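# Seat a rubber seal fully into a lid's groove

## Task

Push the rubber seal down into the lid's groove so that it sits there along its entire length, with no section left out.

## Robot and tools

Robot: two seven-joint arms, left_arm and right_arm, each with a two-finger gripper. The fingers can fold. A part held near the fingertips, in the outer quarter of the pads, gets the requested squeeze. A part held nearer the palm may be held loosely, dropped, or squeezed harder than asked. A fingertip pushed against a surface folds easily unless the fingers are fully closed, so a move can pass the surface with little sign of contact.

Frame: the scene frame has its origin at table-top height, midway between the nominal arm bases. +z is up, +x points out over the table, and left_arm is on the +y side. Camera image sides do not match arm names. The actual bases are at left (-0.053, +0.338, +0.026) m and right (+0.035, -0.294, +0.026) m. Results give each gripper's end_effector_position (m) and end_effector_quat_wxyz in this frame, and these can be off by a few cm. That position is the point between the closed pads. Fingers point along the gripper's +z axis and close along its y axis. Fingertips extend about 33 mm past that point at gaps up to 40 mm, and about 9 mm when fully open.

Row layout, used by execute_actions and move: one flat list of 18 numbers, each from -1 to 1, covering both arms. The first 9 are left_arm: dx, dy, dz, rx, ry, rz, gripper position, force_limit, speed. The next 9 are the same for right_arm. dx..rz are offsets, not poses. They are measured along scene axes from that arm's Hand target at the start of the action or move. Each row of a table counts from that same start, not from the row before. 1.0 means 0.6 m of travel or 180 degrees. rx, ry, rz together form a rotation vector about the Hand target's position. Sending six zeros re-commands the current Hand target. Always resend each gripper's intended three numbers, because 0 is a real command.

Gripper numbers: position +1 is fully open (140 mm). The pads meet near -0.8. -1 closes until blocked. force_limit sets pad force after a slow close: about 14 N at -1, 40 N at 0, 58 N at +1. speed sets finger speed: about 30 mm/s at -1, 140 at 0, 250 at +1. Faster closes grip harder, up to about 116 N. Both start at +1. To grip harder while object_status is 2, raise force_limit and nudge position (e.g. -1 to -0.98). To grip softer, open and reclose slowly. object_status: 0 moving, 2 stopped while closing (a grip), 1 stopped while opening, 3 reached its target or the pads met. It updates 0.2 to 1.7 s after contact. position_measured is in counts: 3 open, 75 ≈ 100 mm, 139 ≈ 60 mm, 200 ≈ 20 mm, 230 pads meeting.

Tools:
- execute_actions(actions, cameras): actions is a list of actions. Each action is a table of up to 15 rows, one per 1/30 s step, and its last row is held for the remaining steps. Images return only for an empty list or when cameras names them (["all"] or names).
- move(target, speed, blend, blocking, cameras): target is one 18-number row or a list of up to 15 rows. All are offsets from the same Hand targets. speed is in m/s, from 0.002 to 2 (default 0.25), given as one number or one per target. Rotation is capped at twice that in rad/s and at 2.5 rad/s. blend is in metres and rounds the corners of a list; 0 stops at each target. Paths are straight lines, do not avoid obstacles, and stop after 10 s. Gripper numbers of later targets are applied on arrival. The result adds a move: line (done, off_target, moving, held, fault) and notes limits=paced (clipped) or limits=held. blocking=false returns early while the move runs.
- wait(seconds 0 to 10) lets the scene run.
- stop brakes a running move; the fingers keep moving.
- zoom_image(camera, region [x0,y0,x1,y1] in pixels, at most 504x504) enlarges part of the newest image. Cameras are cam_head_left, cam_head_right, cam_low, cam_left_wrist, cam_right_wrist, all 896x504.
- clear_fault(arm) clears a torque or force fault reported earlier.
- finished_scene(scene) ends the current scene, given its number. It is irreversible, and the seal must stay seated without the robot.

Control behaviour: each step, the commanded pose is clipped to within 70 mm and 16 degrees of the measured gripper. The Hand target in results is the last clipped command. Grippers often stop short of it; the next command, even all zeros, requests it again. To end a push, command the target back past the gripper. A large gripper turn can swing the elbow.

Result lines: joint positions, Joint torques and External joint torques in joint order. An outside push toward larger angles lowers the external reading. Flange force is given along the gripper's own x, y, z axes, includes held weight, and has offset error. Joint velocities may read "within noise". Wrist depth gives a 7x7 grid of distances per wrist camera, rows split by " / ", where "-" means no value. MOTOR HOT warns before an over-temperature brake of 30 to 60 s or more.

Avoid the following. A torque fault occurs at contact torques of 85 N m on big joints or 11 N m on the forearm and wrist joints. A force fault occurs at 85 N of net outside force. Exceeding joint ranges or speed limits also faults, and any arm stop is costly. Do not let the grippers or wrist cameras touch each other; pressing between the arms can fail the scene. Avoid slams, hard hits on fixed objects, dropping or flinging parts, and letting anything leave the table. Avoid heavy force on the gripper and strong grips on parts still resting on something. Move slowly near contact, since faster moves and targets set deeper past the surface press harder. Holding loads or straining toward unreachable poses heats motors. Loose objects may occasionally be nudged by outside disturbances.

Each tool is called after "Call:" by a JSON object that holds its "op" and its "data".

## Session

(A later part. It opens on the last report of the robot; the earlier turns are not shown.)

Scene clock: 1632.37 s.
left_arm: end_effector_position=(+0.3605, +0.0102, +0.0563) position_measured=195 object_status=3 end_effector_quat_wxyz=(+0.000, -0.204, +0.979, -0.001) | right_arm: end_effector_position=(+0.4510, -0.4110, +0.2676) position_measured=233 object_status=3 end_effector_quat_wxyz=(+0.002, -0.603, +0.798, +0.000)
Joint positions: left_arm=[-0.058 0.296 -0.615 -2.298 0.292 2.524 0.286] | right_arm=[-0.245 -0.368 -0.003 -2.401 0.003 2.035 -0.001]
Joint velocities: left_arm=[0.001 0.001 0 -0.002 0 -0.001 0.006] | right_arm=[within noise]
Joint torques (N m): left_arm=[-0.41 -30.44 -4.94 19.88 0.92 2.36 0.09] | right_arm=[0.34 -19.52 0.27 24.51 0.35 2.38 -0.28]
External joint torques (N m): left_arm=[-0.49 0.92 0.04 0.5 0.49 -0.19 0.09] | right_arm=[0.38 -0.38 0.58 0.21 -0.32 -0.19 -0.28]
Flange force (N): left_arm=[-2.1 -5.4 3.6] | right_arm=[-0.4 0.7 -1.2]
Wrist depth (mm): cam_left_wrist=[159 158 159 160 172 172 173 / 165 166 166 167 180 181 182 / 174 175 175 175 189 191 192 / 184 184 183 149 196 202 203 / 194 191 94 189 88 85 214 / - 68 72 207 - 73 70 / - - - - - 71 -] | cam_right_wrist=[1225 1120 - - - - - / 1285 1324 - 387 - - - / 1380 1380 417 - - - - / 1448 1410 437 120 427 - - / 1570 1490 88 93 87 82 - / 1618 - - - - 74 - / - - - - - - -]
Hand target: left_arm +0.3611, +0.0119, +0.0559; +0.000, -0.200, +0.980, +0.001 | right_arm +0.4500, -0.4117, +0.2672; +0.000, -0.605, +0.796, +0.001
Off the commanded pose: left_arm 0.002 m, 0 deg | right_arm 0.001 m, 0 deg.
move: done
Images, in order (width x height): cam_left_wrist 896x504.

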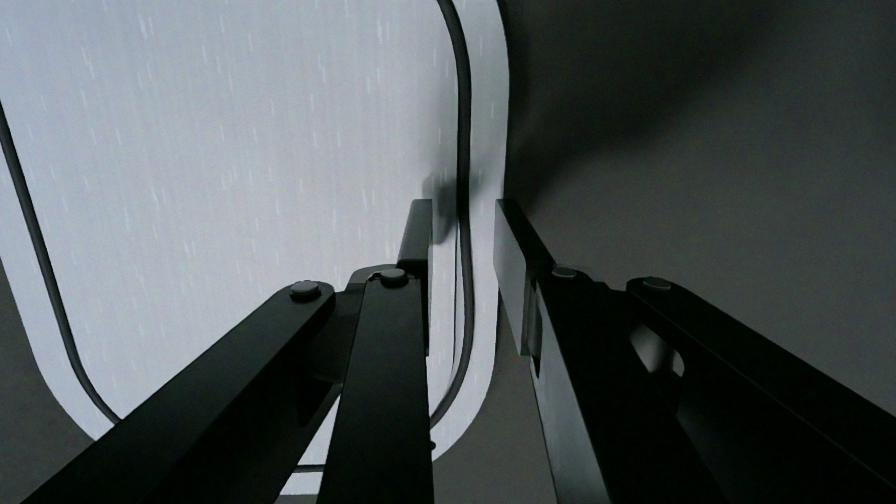

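Call:
{"op": "move", "data": {"target": [[0.0122,0.0053,-0.0145,0,0,0,-0.52,0.2,0,0,0,0,0,0,0,-1,0,0],[0.0122,0.0053,-0.0145,0,0,0,-0.73,0.2,-0.8,0,0,0,0,0,0,-1,0,0],[0.0122,0.0053,-0.0105,0,0,0,-0.73,0.2,-0.8,0,0,0,0,0,0,-1,0,0],[0.0122,0.0053,-0.0105,0,0,0,-1,0.2,-0.8,0,0,0,0,0,0,-1,0,0]], "speed": 0.04, "cameras": ["cam_left_wrist"]}}

Call:
{"op": "zoom_image", "data": {"camera": "cam_left_wrist", "region": [360, 0, 560, 300]}}

Scene clock: 1642.43 s.
left_arm: end_effector_position=(+0.3684, +0.0146, +0.0491) position_measured=229 object_status=0 end_effector_quat_wxyz=(+0.000, -0.201, +0.980, +0.000) | right_arm: end_effector_position=(+0.4510, -0.4110, +0.2676) position_measured=233 object_status=3 end_effector_quat_wxyz=(+0.002, -0.603, +0.798, +0.000)
Joint positions: left_arm=[-0.059 0.324 -0.598 -2.283 0.318 2.529 0.288] | right_arm=[-0.245 -0.368 -0.003 -2.401 0.003 2.035 -0.001]
Joint torques (N m): left_arm=[-0.18 -32.22 -5.56 18.85 0.29 2.39 0.1] | right_arm=[0.32 -19.54 0.25 24.5 0.34 2.38 -0.31]
External joint torques (N m): left_arm=[-0.26 0.07 -0.22 -0.31 -0.13 -0.14 0.1] | right_arm=[0.32 -0.41 0.53 0.2 -0.32 -0.19 -0.3]
Flange force (N): left_arm=[0.6 0.6 -0.7] | right_arm=[-0.2 0.8 -1.2]
Wrist depth (mm): cam_left_wrist=[152 151 152 153 165 165 167 / 158 159 159 160 173 174 175 / 166 167 168 169 183 183 185 / 176 176 177 125 191 194 195 / 186 185 83 83 88 200 207 / 195 - 71 67 - 70 217 / - - - - - 71 -] | cam_right_wrist=[1260 1181 - - - - - / 1317 1285 - - - - - / 1365 1373 - - - - - / 1440 1417 440 120 - - 429 / 1533 1498 88 93 87 83 445 / 1639 - - - - 74 - / - - - - - - -]
Hand target: left_arm +0.3684, +0.0150, +0.0496; +0.000, -0.200, +0.980, +0.001 | right_arm +0.4500, -0.4117, +0.2672; +0.000, -0.605, +0.796, +0.001
Off the commanded pose: left_arm 0.001 m, 0 deg | right_arm 0.001 m, 0 deg.
move: done
Images, in order (width x height): cam_left_wrist 896x504.

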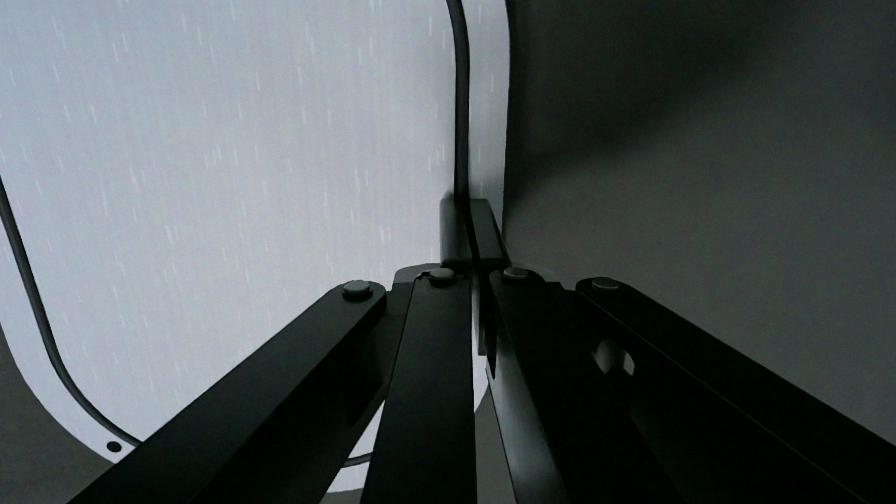

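Scaled by 1.680 from the camera's 896x504 image, which has a finer 1280x720 frame.

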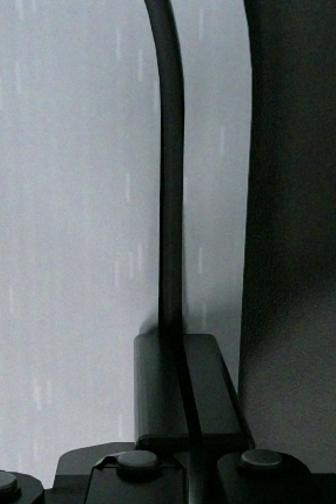

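Call:
{"op": "move", "data": {"target": [[-0.0045,0.0075,-0.0195,0,0,0,-1,0.2,-0.8,0,0,0,0,0,0,-1,0,0],[-0.001,0.0015,-0.005,0,0,0,-1,0.2,-0.8,0,0,0,0,0,0,-1,0,0],[-0.001,0.0015,-0.005,0,0,0,-0.62,0.2,-0.8,0,0,0,0,0,0,-1,0,0],[-0.001,0.0015,0.0105,0,0,0,-0.52,0.2,-0.8,0,0,0,0,0,0,-1,0,0]], "speed": 0.03, "cameras": ["cam_left_wrist"]}}

Call:
{"op": "zoom_image", "data": {"camera": "cam_left_wrist", "region": [360, 0, 560, 300]}}

Scene clock: 1650.63 s.
left_arm: end_effector_position=(+0.3682, +0.0156, +0.0554) position_measured=195 object_status=3 end_effector_quat_wxyz=(+0.001, -0.201, +0.980, +0.000) | right_arm: end_effector_position=(+0.4510, -0.4110, +0.2676) position_measured=233 object_status=3 end_effector_quat_wxyz=(+0.002, -0.603, +0.798, +0.000)
Joint positions: left_arm=[-0.045 0.307 -0.612 -2.287 0.304 2.519 0.298] | right_arm=[-0.245 -0.368 -0.003 -2.401 0.003 2.035 -0.001]
Joint torques (N m): left_arm=[-0.64 -31.67 -5.57 19.33 0.08 2.33 0.11] | right_arm=[0.31 -19.53 0.23 24.48 0.35 2.38 -0.27]
External joint torques (N m): left_arm=[-0.65 0.17 -0.33 -0.14 -0.36 -0.23 0.11] | right_arm=[0.39 -0.47 0.6 0.26 -0.32 -0.18 -0.27]
Flange force (N): left_arm=[0.6 -0.5 -0.9] | right_arm=[-0.5 0.8 -1.4]
Wrist depth (mm): cam_left_wrist=[157 157 158 159 170 172 172 / 164 164 166 167 179 180 181 / 172 174 174 175 188 190 191 / 182 183 183 181 195 200 201 / 192 190 94 192 88 85 214 / - 68 72 207 - 73 70 / - - - 238 - 71 -] | cam_right_wrist=[1248 1365 - - - - - / 1324 1285 - - - - - / 1358 1331 - - 416 - - / 1465 1433 428 131 424 - 435 / 1524 1490 88 93 87 82 - / 1639 - - - - 74 - / - - - - - - -]
Hand target: left_arm +0.3678, +0.0159, +0.0559; +0.000, -0.200, +0.980, +0.001 | right_arm +0.4500, -0.4117, +0.2672; +0.000, -0.605, +0.796, +0.001
Off the commanded pose: left_arm 0.001 m, 0 deg | right_arm 0.001 m, 0 deg.
move: done
Images, in order (width x height): cam_left_wrist 896x504.

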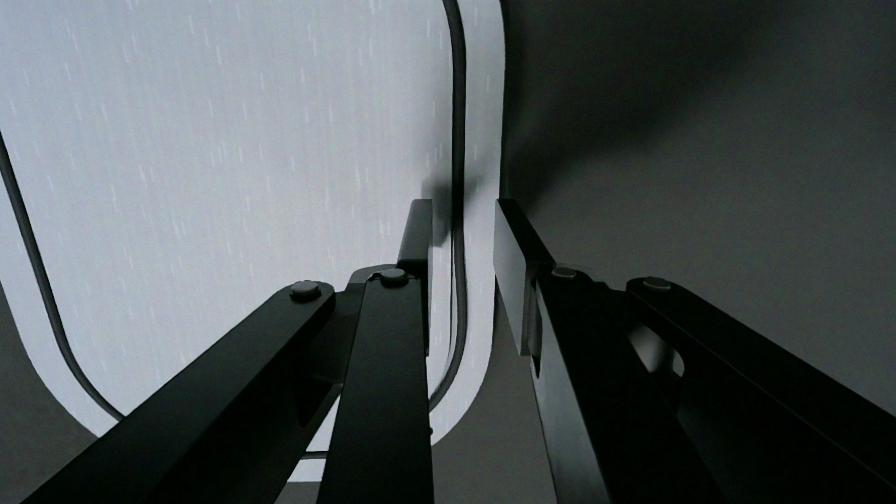

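Scaled by 1.680 from the camera's 896x504 image, which has a finer 1280x720 frame.

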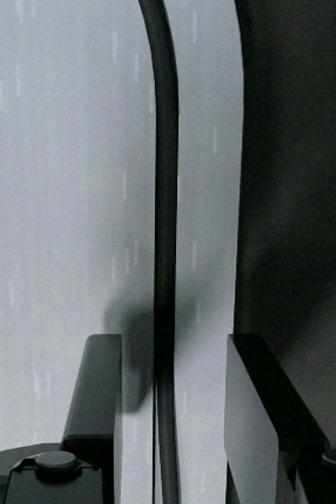

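Call:
{"op": "move", "data": {"target": [[0.0275,0.0119,0.0,0,0,0,-0.52,0.2,0,0,0,0,0,0,0,-1,0,0],[0.0275,0.0119,-0.0145,0,0,0,-0.52,0.2,0,0,0,0,0,0,0,-1,0,0],[0.0275,0.0119,-0.0145,0,0,0,-0.73,0.2,-0.8,0,0,0,0,0,0,-1,0,0],[0.0275,0.0119,-0.0105,0,0,0,-0.73,0.2,-0.8,0,0,0,0,0,0,-1,0,0],[0.0275,0.0119,-0.0105,0,0,0,-1,0.2,-0.8,0,0,0,0,0,0,-1,0,0]], "speed": 0.04, "cameras": ["cam_left_wrist"]}}

Call:
{"op": "zoom_image", "data": {"camera": "cam_left_wrist", "region": [360, 0, 560, 300]}}

Scene clock: 1659.37 s.
left_arm: end_effector_position=(+0.3846, +0.0221, +0.0495) position_measured=230 object_status=0 end_effector_quat_wxyz=(+0.001, -0.199, +0.980, +0.000) | right_arm: end_effector_position=(+0.4510, -0.4110, +0.2676) position_measured=233 object_status=3 end_effector_quat_wxyz=(+0.002, -0.603, +0.798, +0.000)
Joint positions: left_arm=[-0.039 0.343 -0.59 -2.253 0.327 2.517 0.317] | right_arm=[-0.245 -0.368 -0.003 -2.401 0.003 2.035 -0.001]
Joint torques (N m): left_arm=[-0.1 -32.99 -5.21 18.73 0.14 2.09 -0.12] | right_arm=[0.28 -19.49 0.27 24.48 0.35 2.37 -0.27]
External joint torques (N m): left_arm=[-0.17 0.19 0.45 -0.67 -0.29 -0.46 -0.12] | right_arm=[0.32 -0.33 0.58 0.17 -0.31 -0.2 -0.26]
Flange force (N): left_arm=[0.7 0.6 -0.1] | right_arm=[-0.4 0.6 -1.1]
Wrist depth (mm): cam_left_wrist=[152 151 153 153 165 166 167 / 158 159 160 160 173 174 175 / 167 167 168 169 183 184 185 / 176 177 178 125 191 194 196 / 186 186 83 83 88 201 208 / 195 - 71 67 - 70 218 / - - - - - 71 -] | cam_right_wrist=[1237 1291 373 - - - - / 1285 1267 392 393 - - - / 1338 1373 - - - 406 - / 1433 1425 - 120 - - - / 1533 1498 88 93 87 82 - / 1618 - - - - 74 - / - - - - - - -]
Hand target: left_arm +0.3843, +0.0231, +0.0496; +0.000, -0.200, +0.980, +0.001 | right_arm +0.4500, -0.4117, +0.2672; +0.000, -0.605, +0.796, +0.001
Off the commanded pose: left_arm 0.001 m, 0 deg | right_arm 0.001 m, 0 deg.
move: done
Images, in order (width x height): cam_left_wrist 896x504.

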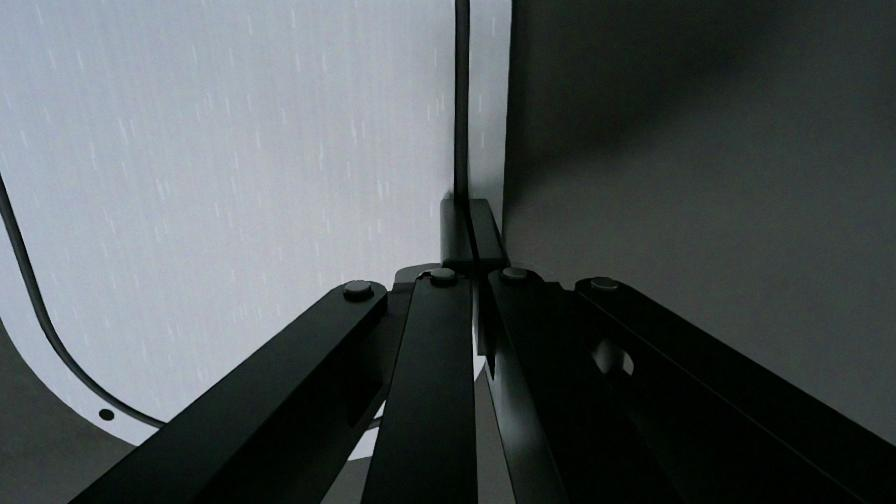

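Scaled by 1.680 from the camera's 896x504 image, which has a finer 1280x720 frame.

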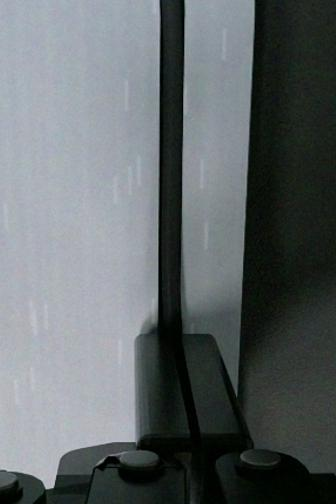

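Call:
{"op": "move", "data": {"target": [[-0.0045,0.0075,-0.0195,0,0,0,-1,0.2,-0.8,0,0,0,0,0,0,-1,0,0],[-0.001,0.0015,-0.005,0,0,0,-1,0.2,-0.8,0,0,0,0,0,0,-1,0,0],[-0.001,0.0015,-0.005,0,0,0,-0.62,0.2,-0.8,0,0,0,0,0,0,-1,0,0],[-0.001,0.0015,0.0105,0,0,0,-0.443,0.2,-0.5,0,0,0,0,0,0,-1,0,0]], "speed": 0.03, "cameras": ["cam_left_wrist"]}}

Call:
{"op": "zoom_image", "data": {"camera": "cam_left_wrist", "region": [360, 140, 560, 440]}}

Scene clock: 1667.50 s.
left_arm: end_effector_position=(+0.3842, +0.0236, +0.0555) position_measured=185 object_status=3 end_effector_quat_wxyz=(+0.001, -0.201, +0.980, +0.000) | right_arm: end_effector_position=(+0.4510, -0.4110, +0.2676) position_measured=233 object_status=3 end_effector_quat_wxyz=(+0.002, -0.603, +0.798, +0.000)
Joint positions: left_arm=[-0.03 0.326 -0.601 -2.257 0.312 2.507 0.323] | right_arm=[-0.245 -0.368 -0.003 -2.401 0.003 2.035 -0.001]
Joint torques (N m): left_arm=[0.1 -32.55 -5.79 19.46 0.09 2.33 0.09] | right_arm=[0.29 -19.51 0.27 24.48 0.35 2.37 -0.27]
External joint torques (N m): left_arm=[0.11 0.17 -0.26 -0.12 -0.35 -0.22 0.09] | right_arm=[0.27 -0.46 0.51 0.23 -0.32 -0.19 -0.27]
Flange force (N): left_arm=[0.0 0.6 -1.5] | right_arm=[-0.2 0.8 -1.3]
Wrist depth (mm): cam_left_wrist=[156 157 157 158 170 171 172 / 164 165 166 167 179 180 181 / 172 173 175 176 188 190 191 / 182 183 182 182 195 200 203 / 193 188 94 194 88 88 212 / - 68 76 212 - 72 67 / - - - 238 - 73 -] | cam_right_wrist=[1248 1186 378 - - - - / 1291 1273 - 387 - - - / 1365 1344 - 404 414 - 409 / 1433 1433 - 120 404 415 - / 1515 1498 88 93 87 82 - / 1608 - - - - 74 473 / - - - - - - -]
Hand target: left_arm +0.3837, +0.0240, +0.0559; +0.000, -0.200, +0.980, +0.001 | right_arm +0.4500, -0.4117, +0.2672; +0.000, -0.605, +0.796, +0.001
Off the commanded pose: left_arm 0.001 m, 0 deg | right_arm 0.001 m, 0 deg.
move: done
Images, in order (width x height): cam_left_wrist 896x504.

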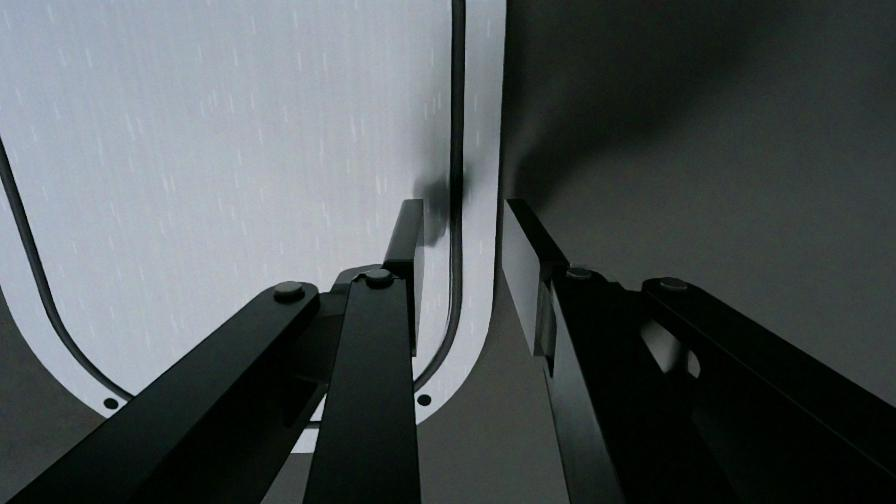

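Scaled by 1.680 from the camera's 896x504 image, which has a finer 1280x720 frame.

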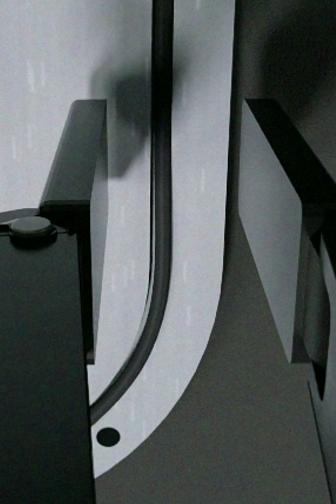

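Call:
{"op": "move", "data": {"target": [[0.035,0.0115,0.0,0,0,-0.003,-0.52,0.2,0,0,0,0,0,0,0,-1,0,0],[0.035,0.0115,-0.0145,0,0,-0.003,-0.52,0.2,0,0,0,0,0,0,0,-1,0,0],[0.035,0.0115,-0.0145,0,0,-0.003,-0.73,0.2,-0.8,0,0,0,0,0,0,-1,0,0],[0.035,0.0115,-0.0105,0,0,-0.003,-0.73,0.2,-0.8,0,0,0,0,0,0,-1,0,0],[0.035,0.0115,-0.0105,0,0,-0.003,-1,0.2,-0.8,0,0,0,0,0,0,-1,0,0]], "speed": 0.04, "cameras": ["cam_left_wrist"]}}

Call:
{"op": "zoom_image", "data": {"camera": "cam_left_wrist", "region": [360, 0, 560, 300]}}

Scene clock: 1693.23 s.
left_arm: end_effector_position=(+0.4047, +0.0304, +0.0492) position_measured=230 object_status=0 end_effector_quat_wxyz=(+0.000, -0.195, +0.981, +0.000) | right_arm: end_effector_position=(+0.4510, -0.4110, +0.2676) position_measured=233 object_status=3 end_effector_quat_wxyz=(+0.002, -0.603, +0.798, +0.000)
Joint positions: left_arm=[-0.022 0.374 -0.58 -2.208 0.34 2.496 0.351] | right_arm=[-0.245 -0.368 -0.003 -2.401 0.003 2.035 -0.001]
Joint torques (N m): left_arm=[-0.34 -34.35 -5.79 19.14 0.37 2.37 -0.07] | right_arm=[0.31 -19.5 0.22 24.48 0.34 2.39 -0.26]
External joint torques (N m): left_arm=[-0.38 0.11 0.35 -0.4 -0.07 -0.17 -0.07] | right_arm=[0.3 -0.31 0.48 0.12 -0.33 -0.19 -0.26]
Flange force (N): left_arm=[0.6 -0.1 0.8] | right_arm=[-0.2 0.7 -1.0]
Wrist depth (mm): cam_left_wrist=[152 151 152 153 165 165 167 / 158 159 159 160 173 174 175 / 166 167 168 169 182 183 185 / 175 176 177 125 190 193 195 / 185 185 83 83 88 201 207 / 207 - 71 67 - 70 217 / - - - - - 71 -] | cam_right_wrist=[1225 1425 - - - - - / 1311 1285 - - - - - / 1373 1351 - - - - - / 1433 1448 - 120 - 442 - / 1507 1533 88 93 87 87 - / 1599 - - - - 74 - / - - - - - - -]
Hand target: left_arm +0.4047, +0.0309, +0.0496; +0.000, -0.196, +0.981, +0.001 | right_arm +0.4500, -0.4117, +0.2672; +0.000, -0.605, +0.796, +0.001
Off the commanded pose: left_arm 0.001 m, 0 deg | right_arm 0.001 m, 0 deg.
move: done
Images, in order (width x height): cam_left_wrist 896x504.

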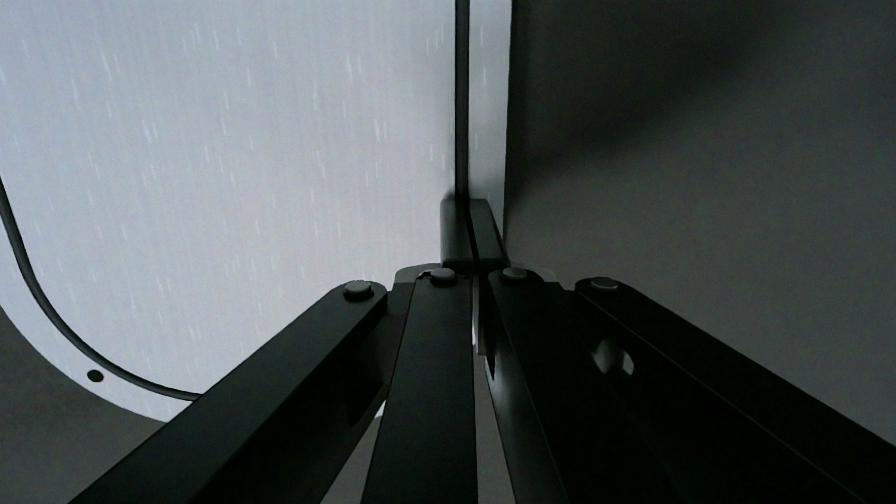

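Scaled by 1.680 from the camera's 896x504 image, which has a finer 1280x720 frame.

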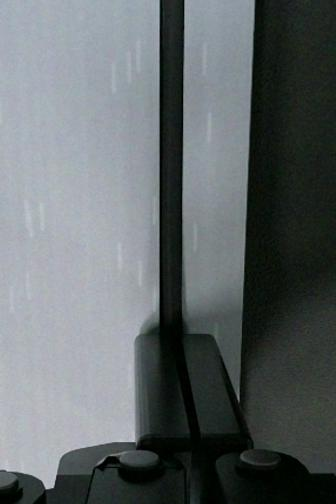

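Good. Press, release, and view.

Call:
{"op": "move", "data": {"target": [[-0.0045,0.007,-0.0205,0,0,0,-1,0.2,-0.8,0,0,0,0,0,0,-1,0,0],[-0.001,0.001,-0.005,0,0,0,-1,0.2,-0.8,0,0,0,0,0,0,-1,0,0],[-0.001,0.001,-0.005,0,0,0,-0.62,0.2,-0.8,0,0,0,0,0,0,-1,0,0],[-0.001,0.001,0.0105,0,0,0,-0.443,0.2,-0.5,0,0,0,0,0,0,-1,0,0]], "speed": 0.03, "cameras": ["cam_left_wrist"]}}

Call:
{"op": "zoom_image", "data": {"camera": "cam_left_wrist", "region": [360, 140, 560, 440]}}

Scene clock: 1701.23 s.
left_arm: end_effector_position=(+0.4045, +0.0312, +0.0554) position_measured=185 object_status=3 end_effector_quat_wxyz=(+0.001, -0.197, +0.980, +0.000) | right_arm: end_effector_position=(+0.4510, -0.4110, +0.2676) position_measured=233 object_status=3 end_effector_quat_wxyz=(+0.002, -0.603, +0.798, +0.000)
Joint positions: left_arm=[-0.011 0.358 -0.591 -2.211 0.329 2.487 0.356] | right_arm=[-0.245 -0.368 -0.003 -2.401 0.003 2.035 -0.001]
Joint torques (N m): left_arm=[-0.02 -33.81 -6.41 19.63 0.12 2.33 0.12] | right_arm=[0.31 -19.53 0.22 24.52 0.34 2.38 -0.28]
External joint torques (N m): left_arm=[0.02 0.18 -0.35 -0.09 -0.33 -0.22 0.12] | right_arm=[0.3 -0.49 0.49 0.3 -0.33 -0.17 -0.28]
Flange force (N): left_arm=[0.0 0.4 -1.4] | right_arm=[-0.2 0.7 -1.4]
Wrist depth (mm): cam_left_wrist=[156 157 158 158 170 171 172 / 164 164 166 166 178 180 181 / 172 173 174 175 188 190 191 / 181 183 182 183 195 200 201 / 192 188 94 196 88 88 212 / - 68 75 220 - 72 67 / - - - 238 - 73 -] | cam_right_wrist=[1243 1130 - - - - 372 / 1291 1285 - - - - 396 / 1365 1373 399 - - 407 - / 1440 1448 - 120 420 420 436 / 1524 1498 88 93 87 87 444 / 1599 - - - - 74 - / - - - - - - -]
Hand target: left_arm +0.4041, +0.0315, +0.0559; +0.000, -0.196, +0.981, +0.001 | right_arm +0.4500, -0.4117, +0.2672; +0.000, -0.605, +0.796, +0.001
Off the commanded pose: left_arm 0.001 m, 0 deg | right_arm 0.001 m, 0 deg.
move: done
Images, in order (width x height): cam_left_wrist 896x504.

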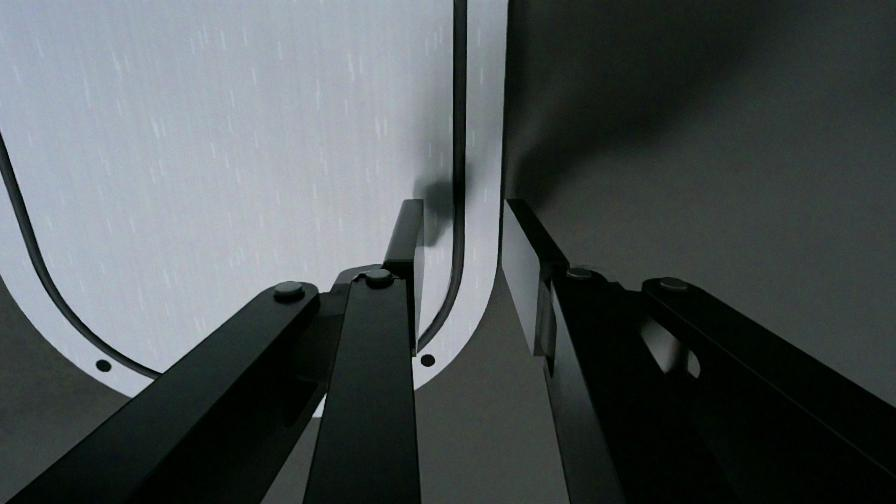

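Scaled by 1.680 from the camera's 896x504 image, which has a finer 1280x720 frame.

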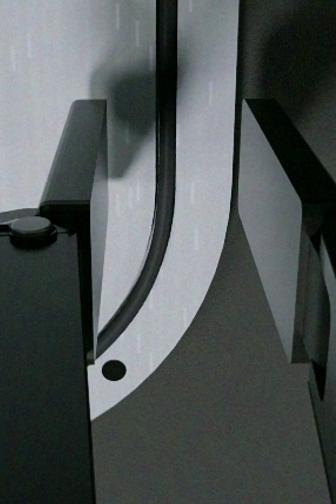

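Call:
{"op": "move", "data": {"target": [[0,0,0.01,0,0,0,-1,0,0,0,0,0,0,0,0,-1,0,0],[0.0512,0.0153,0.003,0,0,-0.083,-1,0,0,0,0,0,0,0,0,-1,0,0],[0.0462,0.0223,-0.0323,0,0,-0.083,-1,0,0,0,0,0,0,0,0,-1,0,0]], "speed": 0.06, "blend": [0.003,0.003,0], "cameras": ["cam_left_wrist"]}}

Call:
{"op": "zoom_image", "data": {"camera": "cam_left_wrist", "region": [360, 0, 560, 300]}}

Scene clock: 1735.03 s.
left_arm: end_effector_position=(+0.4364, +0.0399, +0.0482) position_measured=233 object_status=3 end_effector_quat_wxyz=(+0.007, -0.066, +0.998, -0.001) | right_arm: end_effector_position=(+0.4510, -0.4110, +0.2676) position_measured=233 object_status=3 end_effector_quat_wxyz=(+0.002, -0.603, +0.798, +0.000)
Joint positions: left_arm=[0.066 0.442 -0.633 -2.138 0.428 2.471 0.596] | right_arm=[-0.245 -0.368 -0.003 -2.401 0.003 2.035 -0.001]
Joint velocities: left_arm=[0 0.001 0.001 -0.003 0.003 0.004 0] | right_arm=[within noise]
Joint torques (N m): left_arm=[0.14 -25.59 -2.92 15.3 1.62 3.34 -0.06] | right_arm=[0.33 -19.55 0.21 24.53 0.35 2.37 -0.28]
External joint torques (N m): left_arm=[0.16 10.02 5.09 -4.35 1.15 0.79 -0.06] | right_arm=[0.28 -0.33 0.44 0.14 -0.33 -0.21 -0.28]
Flange force (N): left_arm=[-8.9 -6.9 32.1] | right_arm=[-0.1 0.7 -1.1]
Wrist depth (mm): cam_left_wrist=[150 150 150 153 163 163 164 / 157 157 158 160 171 172 172 / 165 166 167 168 180 182 182 / 174 175 176 137 189 192 193 / 185 185 82 83 88 199 205 / 209 - 71 67 - 70 216 / - - - - - 71 -] | cam_right_wrist=[1248 1273 - - 383 - - / 1285 1298 - - - - - / 1373 1351 - - 409 412 - / 1425 1417 - 120 424 439 - / 1524 1515 88 93 87 82 - / 1608 - - - - 74 - / - - - - - - -]
Hand target: left_arm +0.4318, +0.0449, +0.0365; +0.000, -0.067, +0.998, +0.001 | right_arm +0.4500, -0.4117, +0.2672; +0.000, -0.605, +0.796, +0.001
Off the commanded pose: left_arm 0.013 m, 1 deg | right_arm 0.001 m, 0 deg.
move: off_target (left_arm)
Images, in order (width x height): cam_left_wrist 896x504.

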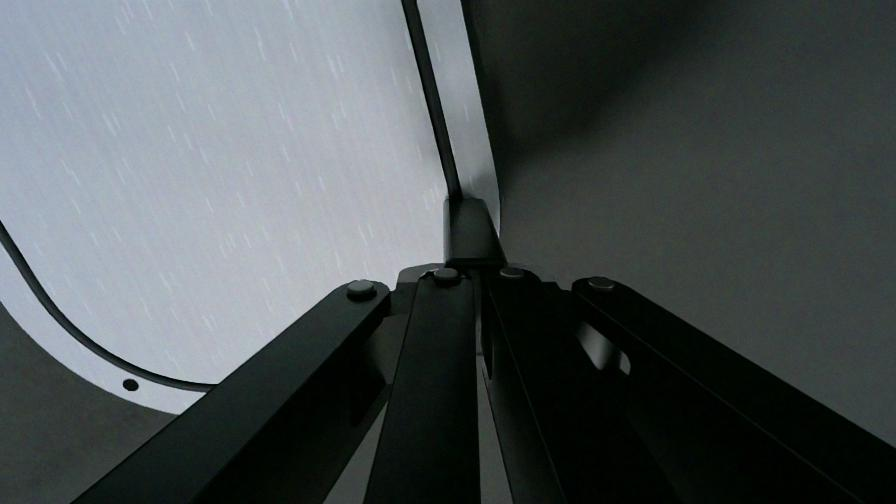

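Scaled by 1.680 from the camera's 896x504 image, which has a finer 1280x720 frame.

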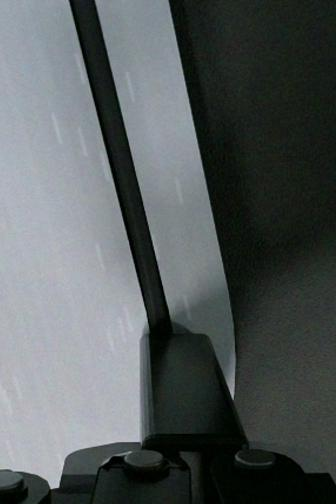

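Call:
{"op": "move", "data": {"target": [[0.005,-0.007,0.018,0,0,0,-1,0,0,0,0,0,0,0,0,-1,0,0],[0.005,-0.007,0.036,0,0,0,-1,0,0,0,0,0,0,0,0,-1,0,0],[0.044,-0.0123,0.036,0,0,-0.139,-1,0,0,0,0,0,0,0,0,-1,0,0],[0.039,-0.0053,0.0,0,0,-0.139,-1,0,0,0,0,0,0,0,0,-1,0,0]], "speed": 0.06, "blend": [0.003,0.003,0.003,0], "cameras": ["cam_left_wrist"]}}

Call:
{"op": "zoom_image", "data": {"camera": "cam_left_wrist", "region": [360, 0, 560, 300]}}

Scene clock: 1748.00 s.
left_arm: end_effector_position=(+0.4599, +0.0362, +0.0488) position_measured=233 object_status=3 end_effector_quat_wxyz=(+0.008, +0.151, +0.988, +0.000) | right_arm: end_effector_position=(+0.4510, -0.4110, +0.2676) position_measured=233 object_status=3 end_effector_quat_wxyz=(+0.002, -0.603, +0.798, +0.000)
Joint positions: left_arm=[0.169 0.543 -0.742 -2.044 0.552 2.4 0.975] | right_arm=[-0.245 -0.368 -0.003 -2.401 0.003 2.035 -0.001]
Joint velocities: left_arm=[0 0 0.001 -0.001 0.002 0.004 -0.001] | right_arm=[within noise]
Joint torques (N m): left_arm=[-0.12 -26.64 -4.95 15.11 1.78 3.22 -0.08] | right_arm=[0.31 -19.54 0.25 24.51 0.34 2.38 -0.25]
External joint torques (N m): left_arm=[0.01 9.79 6.45 -4.37 1.25 0.69 -0.08] | right_arm=[0.35 -0.28 0.58 0.14 -0.33 -0.2 -0.25]
Flange force (N): left_arm=[-11.3 -2.7 32.3] | right_arm=[-0.4 0.5 -1.0]
Wrist depth (mm): cam_left_wrist=[150 149 150 160 162 163 164 / 156 157 158 162 171 172 173 / 165 166 166 168 180 182 183 / 174 175 175 125 189 192 194 / 185 185 82 83 88 199 206 / 197 67 71 67 - 70 217 / - - - - - 71 -] | cam_right_wrist=[1243 1351 - - - - 367 / 1298 1324 399 407 392 383 - / 1380 1358 - - - - - / 1440 1425 - 120 - 432 - / 1524 1515 88 93 87 83 443 / 1608 - - - - 74 - / - - - - - - -]
Hand target: left_arm +0.4552, +0.0417, +0.0365; +0.000, +0.151, +0.989, +0.001 | right_arm +0.4500, -0.4117, +0.2672; +0.000, -0.605, +0.796, +0.001
Off the commanded pose: left_arm 0.014 m, 1 deg | right_arm 0.001 m, 0 deg.
move: off_target (left_arm)
Images, in order (width x height): cam_left_wrist 896x504.

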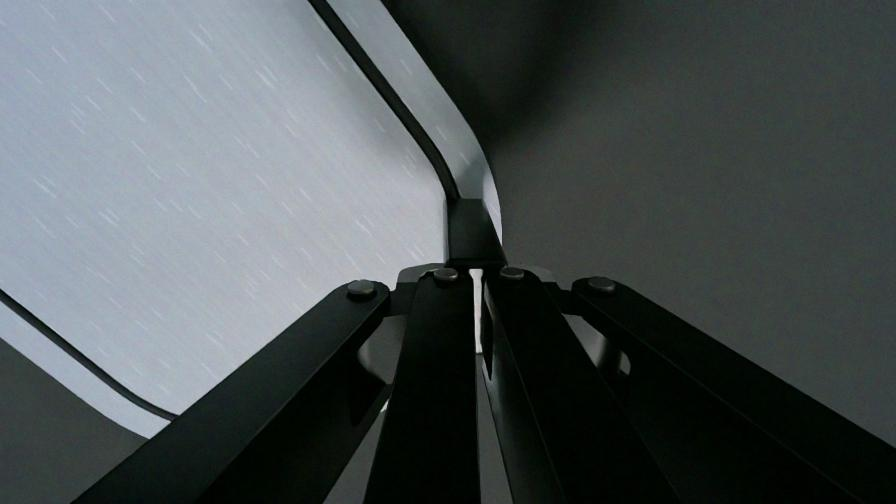

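Scaled by 1.680 from the camera's 896x504 image, which has a finer 1280x720 frame.

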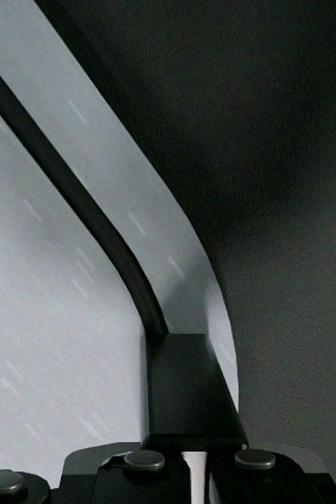

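Call:
{"op": "move", "data": {"target": [[0.005,-0.007,0.018,0,0,0,-1,0,0,0,0,0,0,0,0,-1,0,0],[0.005,-0.007,0.036,0,0,0,-1,0,0,0,0,0,0,0,0,-1,0,0],[0.0392,-0.0267,0.036,0,0,-0.139,-1,0,0,0,0,0,0,0,0,-1,0,0],[0.0342,-0.0197,-0.001,0,0,-0.139,-1,0,0,0,0,0,0,0,0,-1,0,0]], "speed": 0.06, "blend": [0.003,0.003,0.003,0], "cameras": ["cam_left_wrist"]}}

Call:
{"op": "zoom_image", "data": {"camera": "cam_left_wrist", "region": [360, 0, 560, 300]}}

Scene clock: 1759.77 s.
left_arm: end_effector_position=(+0.4808, +0.0247, +0.0496) position_measured=233 object_status=3 end_effector_quat_wxyz=(+0.008, +0.361, +0.933, +0.002) | right_arm: end_effector_position=(+0.4510, -0.4110, +0.2676) position_measured=233 object_status=3 end_effector_quat_wxyz=(+0.002, -0.603, +0.798, +0.000)
Joint positions: left_arm=[0.229 0.66 -0.837 -1.939 0.675 2.313 1.348] | right_arm=[-0.245 -0.368 -0.003 -2.401 0.003 2.035 -0.001]
Joint velocities: left_arm=[0 0 0.001 -0.001 0.002 0.005 -0.001] | right_arm=[within noise]
Joint torques (N m): left_arm=[-0.6 -27.48 -8 14.37 2 3.21 -0.04] | right_arm=[0.33 -19.52 0.22 24.51 0.34 2.37 -0.28]
External joint torques (N m): left_arm=[-0.61 10.18 6.86 -4.6 1.4 0.72 -0.04] | right_arm=[0.35 -0.44 0.52 0.26 -0.33 -0.19 -0.28]
Flange force (N): left_arm=[-11.6 1.2 32.0] | right_arm=[-0.3 0.7 -1.4]
Wrist depth (mm): cam_left_wrist=[150 149 152 162 163 163 165 / 156 157 158 162 171 172 174 / 165 165 166 168 180 183 183 / 173 174 175 124 189 192 194 / 184 185 82 83 88 200 206 / 194 68 71 67 - 70 1305 / - - - - - 71 -] | cam_right_wrist=[1243 1260 - - - - - / 1304 1248 - - - 389 - / 1351 1387 - 400 - - - / 1456 1425 - 120 - - - / 1542 1515 88 93 87 82 - / 1608 - - - - 74 476 / - - - - - - -]
Hand target: left_arm +0.4757, +0.0299, +0.0359; +0.000, +0.362, +0.932, +0.001 | right_arm +0.4500, -0.4117, +0.2672; +0.000, -0.605, +0.796, +0.001
Off the commanded pose: left_arm 0.016 m, 1 deg | right_arm 0.001 m, 0 deg.
move: off_target (left_arm)
Images, in order (width x height): cam_left_wrist 896x504.

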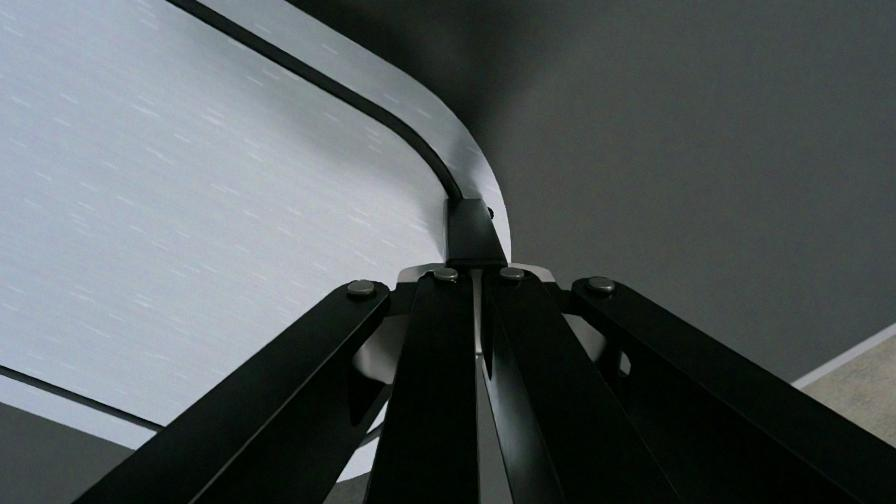

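Scaled by 1.680 from the camera's 896x504 image, which has a finer 1280x720 frame.

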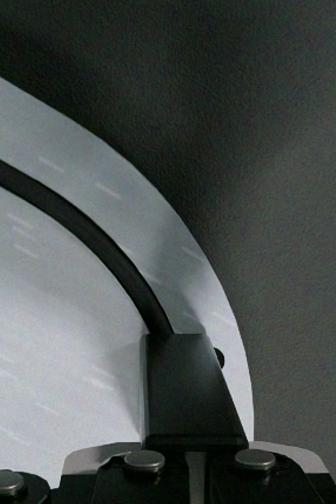

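Call:
{"op": "move", "data": {"target": [[0.005,-0.007,0.018,0,0,0,-1,0,0,0,0,0,0,0,0,-1,0,0],[0.005,-0.007,0.037,0,0,0,-1,0,0,0,0,0,0,0,0,-1,0,0],[0.0302,-0.0438,0.037,0,0,-0.139,-1,0,0,0,0,0,0,0,0,-1,0,0],[0.0252,-0.0368,-0.001,0,0,-0.139,-1,0,0,0,0,0,0,0,0,-1,0,0]], "speed": 0.06, "blend": [0.003,0.003,0.003,0], "cameras": ["cam_left_wrist"]}}

Call:
{"op": "zoom_image", "data": {"camera": "cam_left_wrist", "region": [360, 0, 560, 300]}}

Scene clock: 1770.87 s.
left_arm: end_effector_position=(+0.4954, +0.0028, +0.0500) position_measured=233 object_status=3 end_effector_quat_wxyz=(+0.008, +0.553, +0.833, +0.003) | right_arm: end_effector_position=(+0.4510, -0.4110, +0.2676) position_measured=233 object_status=3 end_effector_quat_wxyz=(+0.002, -0.603, +0.798, +0.000)
Joint positions: left_arm=[0.24 0.781 -0.917 -1.828 0.783 2.219 1.723] | right_arm=[-0.245 -0.368 -0.003 -2.401 0.003 2.035 -0.001]
Joint velocities: left_arm=[0 0 0.001 0 0.003 0.004 -0.002] | right_arm=[within noise]
Joint torques (N m): left_arm=[-0.83 -28.82 -10.36 13.97 2.3 3.46 0.04] | right_arm=[0.3 -19.48 0.23 24.5 0.35 2.37 -0.28]
External joint torques (N m): left_arm=[-0.86 10.45 7.84 -4.13 1.62 0.99 0.04] | right_arm=[0.29 -0.36 0.49 0.21 -0.32 -0.19 -0.28]
Flange force (N): left_arm=[-11.2 6.3 31.7] | right_arm=[-0.2 0.6 -1.2]
Wrist depth (mm): cam_left_wrist=[150 152 158 162 163 163 165 / 156 157 158 162 171 172 173 / 164 165 166 167 180 182 182 / 173 174 175 124 188 191 194 / 184 184 82 83 88 199 1240 / 193 67 71 67 - 70 1298 / - - - - - 71 -] | cam_right_wrist=[1237 1125 - - - - 369 / 1298 1279 - - - - 385 / 1358 1351 - 414 - - - / 1440 1440 - 120 124 - - / 1533 1507 88 93 87 83 - / 1608 - - - - 74 - / - - - - - - -]
Hand target: left_arm +0.4908, +0.0078, +0.0353; +0.000, +0.555, +0.832, +0.001 | right_arm +0.4500, -0.4117, +0.2672; +0.000, -0.605, +0.796, +0.001
Off the commanded pose: left_arm 0.016 m, 1 deg | right_arm 0.001 m, 0 deg.
move: off_target (left_arm)
Images, in order (width x height): cam_left_wrist 896x504.

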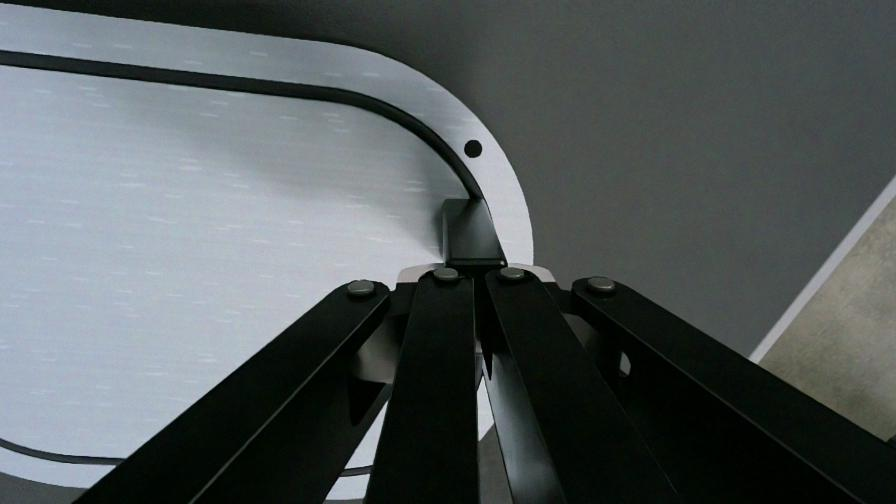

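Scaled by 1.680 from the camera's 896x504 image, which has a finer 1280x720 frame.

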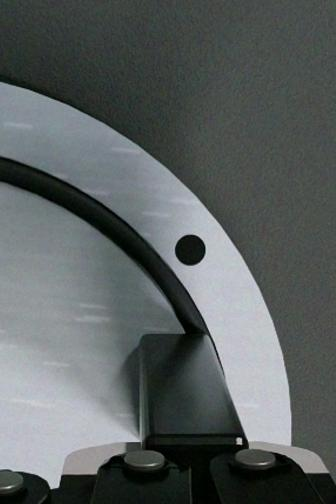

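Call:
{"op": "move", "data": {"target": [[0.005,-0.007,0.018,0,0,0,-1,0,0,0,0,0,0,0,0,-1,0,0],[0.005,-0.007,0.037,0,0,0,-1,0,0,0,0,0,0,0,0,-1,0,0],[0.0312,-0.0163,0.037,0,0,-0.033,-1,0,0,0,0,0,0,0,0,-1,0,0]], "speed": 0.06, "blend": [0.003,0.003,0], "cameras": ["cam_left_wrist"]}}

Call:
{"op": "zoom_image", "data": {"camera": "cam_left_wrist", "region": [360, 0, 560, 300]}}

Scene clock: 1789.97 s.
left_arm: end_effector_position=(+0.5099, -0.0015, +0.0575) position_measured=233 object_status=3 end_effector_quat_wxyz=(+0.001, +0.593, +0.805, +0.000) | right_arm: end_effector_position=(+0.4510, -0.4110, +0.2676) position_measured=233 object_status=3 end_effector_quat_wxyz=(+0.002, -0.603, +0.798, +0.000)
Joint positions: left_arm=[0.23 0.828 -0.937 -1.743 0.787 2.15 1.844] | right_arm=[-0.245 -0.368 -0.003 -2.401 0.003 2.035 -0.001]
Joint velocities: left_arm=[0 0 -0.001 -0.001 0 0 0.004] | right_arm=[within noise]
Joint torques (N m): left_arm=[-1.11 -39.93 -19.19 18.48 1.14 2.19 0.12] | right_arm=[0.29 -19.53 0.22 24.51 0.34 2.38 -0.28]
External joint torques (N m): left_arm=[-1.03 1.04 0.14 0.45 0.43 -0.27 0.12] | right_arm=[0.29 -0.43 0.49 0.22 -0.33 -0.19 -0.28]
Flange force (N): left_arm=[-6.6 4.0 2.6] | right_arm=[-0.2 0.8 -1.3]
Wrist depth (mm): cam_left_wrist=[160 161 165 169 169 170 170 / 165 165 166 174 177 178 179 / 174 174 174 174 187 188 191 / 183 184 183 120 195 197 1144 / 193 192 82 83 88 205 1216 / 203 68 71 67 - 70 1285 / - - - - - 71 -] | cam_right_wrist=[1254 1181 - - - - - / 1304 1311 - - - - - / 1380 1365 - - - - - / 1425 1425 - 120 122 - - / 1524 1481 88 93 87 82 458 / 1628 - - - - 74 - / - - - - - - -]
Hand target: left_arm +0.5096, -0.0020, +0.0575; +0.000, +0.597, +0.802, +0.001 | right_arm +0.4500, -0.4117, +0.2672; +0.000, -0.605, +0.796, +0.001
Off the commanded pose: left_arm 0.001 m, 1 deg | right_arm 0.001 m, 0 deg.
move: done
Images, in order (width x height): cam_left_wrist 896x504.

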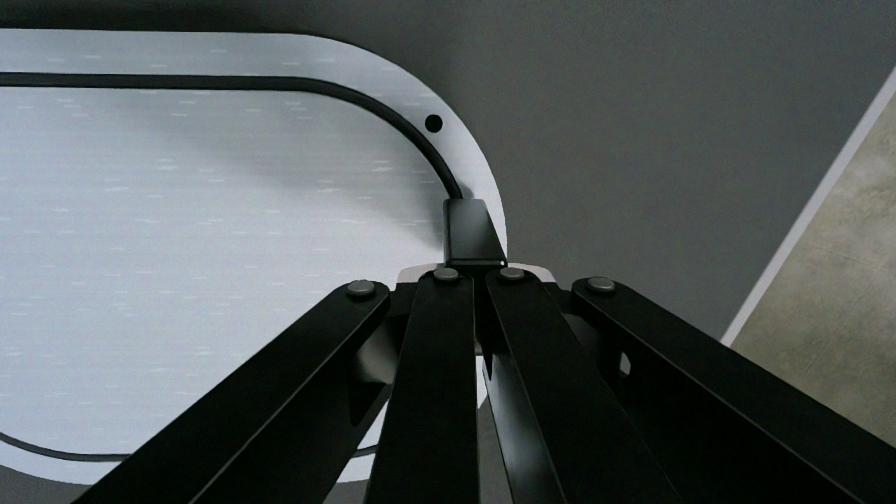

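Scaled by 1.680 from the camera's 896x504 image, which has a finer 1280x720 frame.

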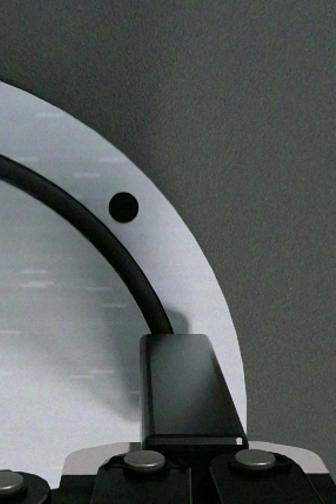

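Call:
{"op": "move", "data": {"target": [[-0.0077,0.0083,-0.037,0,0,0,-1,0,0,0,0,0,0,0,0,-1,0,0],[-0.001,0.001,-0.015,0,0,0,-1,0,0,0,0,0,0,0,0,-1,0,0],[-0.001,0.001,0,0,0,0,-1,0,0,0,0,0,0,0,0,-1,0,0],[0.0107,-0.033,0,0,0,0,-1,0,0,0,0,0,0,0,0,-1,0,0]], "speed": 0.06, "blend": [0,0.003,0.003,0], "cameras": ["cam_left_wrist"]}}

Call:
{"op": "zoom_image", "data": {"camera": "cam_left_wrist", "region": [360, 0, 560, 300]}}

Scene clock: 1796.67 s.
left_arm: end_effector_position=(+0.5167, -0.0230, +0.0586) position_measured=233 object_status=3 end_effector_quat_wxyz=(+0.003, +0.598, +0.802, +0.001) | right_arm: end_effector_position=(+0.4510, -0.4110, +0.2676) position_measured=233 object_status=3 end_effector_quat_wxyz=(+0.002, -0.603, +0.798, +0.000)
Joint positions: left_arm=[0.17 0.864 -0.925 -1.669 0.795 2.121 1.843] | right_arm=[-0.245 -0.368 -0.003 -2.401 0.003 2.035 -0.001]
Joint velocities: left_arm=[0 -0.001 0.001 0 0 -0.003 0] | right_arm=[within noise]
Joint torques (N m): left_arm=[-0.67 -41.69 -18.8 18.41 0.58 2.22 -0.06] | right_arm=[0.27 -19.5 0.27 24.48 0.34 2.37 -0.29]
External joint torques (N m): left_arm=[-0.94 1.13 0.58 0.24 -0.16 -0.24 -0.06] | right_arm=[0.24 -0.37 0.5 0.19 -0.33 -0.19 -0.29]
Flange force (N): left_arm=[-6.2 3.5 2.5] | right_arm=[-0.2 0.7 -1.2]
Wrist depth (mm): cam_left_wrist=[159 158 158 166 170 171 171 / 166 166 166 167 178 179 182 / 174 174 174 174 188 189 1095 / 184 183 184 125 196 199 1182 / 194 193 82 83 88 207 1228 / 203 68 71 67 - 70 1285 / - - - - - 71 -] | cam_right_wrist=[1231 1331 373 - - - - / 1311 1317 - - - - - / 1373 1324 - - 405 - - / 1456 1324 - 120 426 - - / 1524 1490 88 93 87 82 - / 1589 - - - - 74 - / - - - - - - -]
Hand target: left_arm +0.5160, -0.0218, +0.0575; +0.000, +0.597, +0.802, +0.001 | right_arm +0.4500, -0.4117, +0.2672; +0.000, -0.605, +0.796, +0.001
Off the commanded pose: left_arm 0.002 m, 0 deg | right_arm 0.001 m, 0 deg.
move: done
Images, in order (width x height): cam_left_wrist 896x504.

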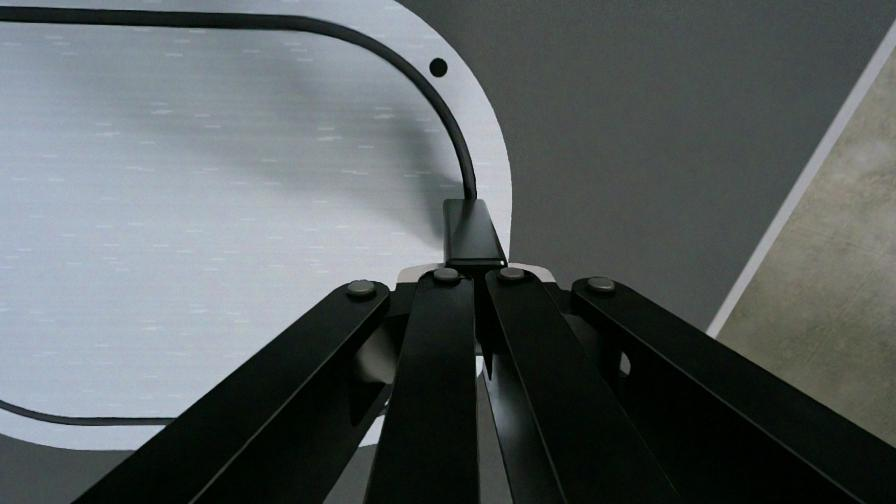

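Scaled by 1.680 from the camera's 896x504 image, which has a finer 1280x720 frame.

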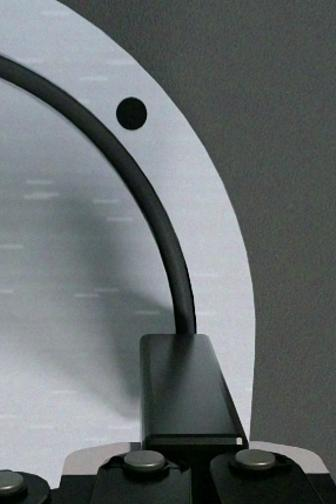

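Call:
{"op": "move", "data": {"target": [[-0.0028,0.0098,-0.037,0,0,0,-1,0,0,0,0,0,0,0,0,-1,0,0],[0.0038,0.0025,-0.015,0,0,0,-1,0,0,0,0,0,0,0,0,-1,0,0],[0.0038,0.0025,0.1,0,0,0,-1,0,0,0,0,0,0,0,0,-1,0,0]], "speed": 0.08, "blend": [0,0.003,0], "cameras": ["cam_left_wrist"]}}

Call:
{"op": "zoom_image", "data": {"camera": "cam_left_wrist", "region": [260, 0, 560, 300]}}

Scene clock: 1805.17 s.
left_arm: end_effector_position=(+0.5192, -0.0209, +0.1173) position_measured=233 object_status=3 end_effector_quat_wxyz=(+0.002, +0.596, +0.803, +0.002) | right_arm: end_effector_position=(+0.4510, -0.4110, +0.2676) position_measured=233 object_status=3 end_effector_quat_wxyz=(+0.002, -0.603, +0.798, +0.000)
Joint positions: left_arm=[0.208 0.791 -0.994 -1.646 0.732 2.029 1.875] | right_arm=[-0.245 -0.368 -0.003 -2.401 0.003 2.035 -0.001]
Joint velocities: left_arm=[0 0.001 -0.001 0 0 -0.005 0.006] | right_arm=[within noise]
Joint torques (N m): left_arm=[-0.3 -40.36 -19.39 19.31 0.3 2.22 0.09] | right_arm=[0.28 -19.53 0.26 24.49 0.33 2.37 -0.25]
External joint torques (N m): left_arm=[-0.2 0.68 -0.26 0.17 -0.47 -0.24 0.09] | right_arm=[0.29 -0.44 0.54 0.26 -0.33 -0.18 -0.25]
Flange force (N): left_arm=[-2.4 1.8 -0.4] | right_arm=[-0.3 0.7 -1.3]
Wrist depth (mm): cam_left_wrist=[210 210 213 220 223 224 1036 / 220 221 222 225 235 235 1114 / 232 232 233 234 247 252 1150 / 245 245 245 124 257 1210 1222 / 258 255 82 83 88 1240 1298 / 286 - 71 67 - 70 1339 / - - - - - 71 -] | cam_right_wrist=[1248 1219 - - - - 371 / 1304 1417 - - 401 - - / 1358 1365 - - 386 - - / 1433 1440 437 120 124 - 423 / 1524 1490 88 93 87 82 - / 1618 - - - - 74 - / - - - - - - -]
Hand target: left_arm +0.5183, -0.0203, +0.1175; +0.000, +0.597, +0.802, +0.001 | right_arm +0.4500, -0.4117, +0.2672; +0.000, -0.605, +0.796, +0.001
Off the commanded pose: left_arm 0.001 m, 0 deg | right_arm 0.001 m, 0 deg.
move: done
Images, in order (width x height): cam_left_wrist 896x504.

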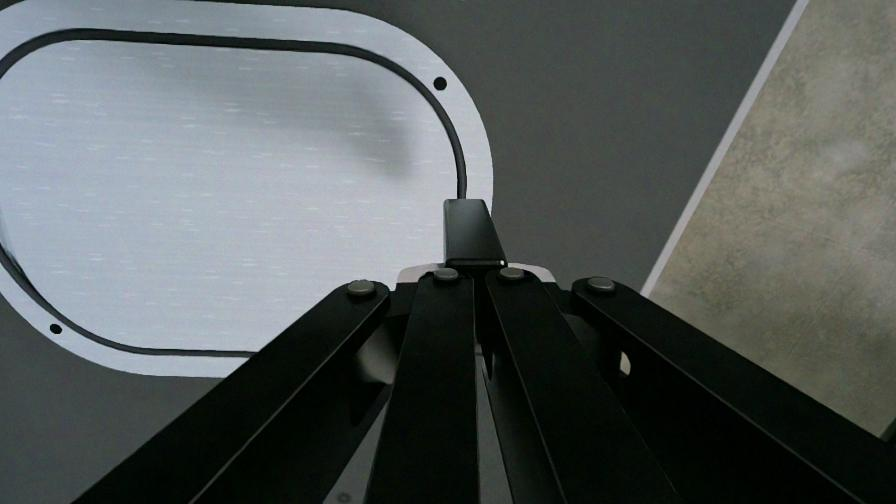

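Scaled by 1.680 from the camera's 896x504 image, which has a finer 1280x720 frame.

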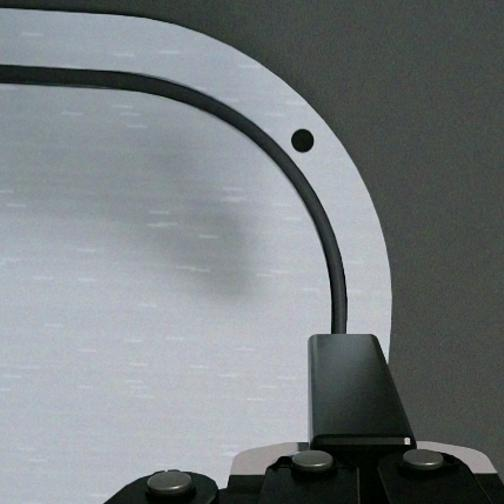

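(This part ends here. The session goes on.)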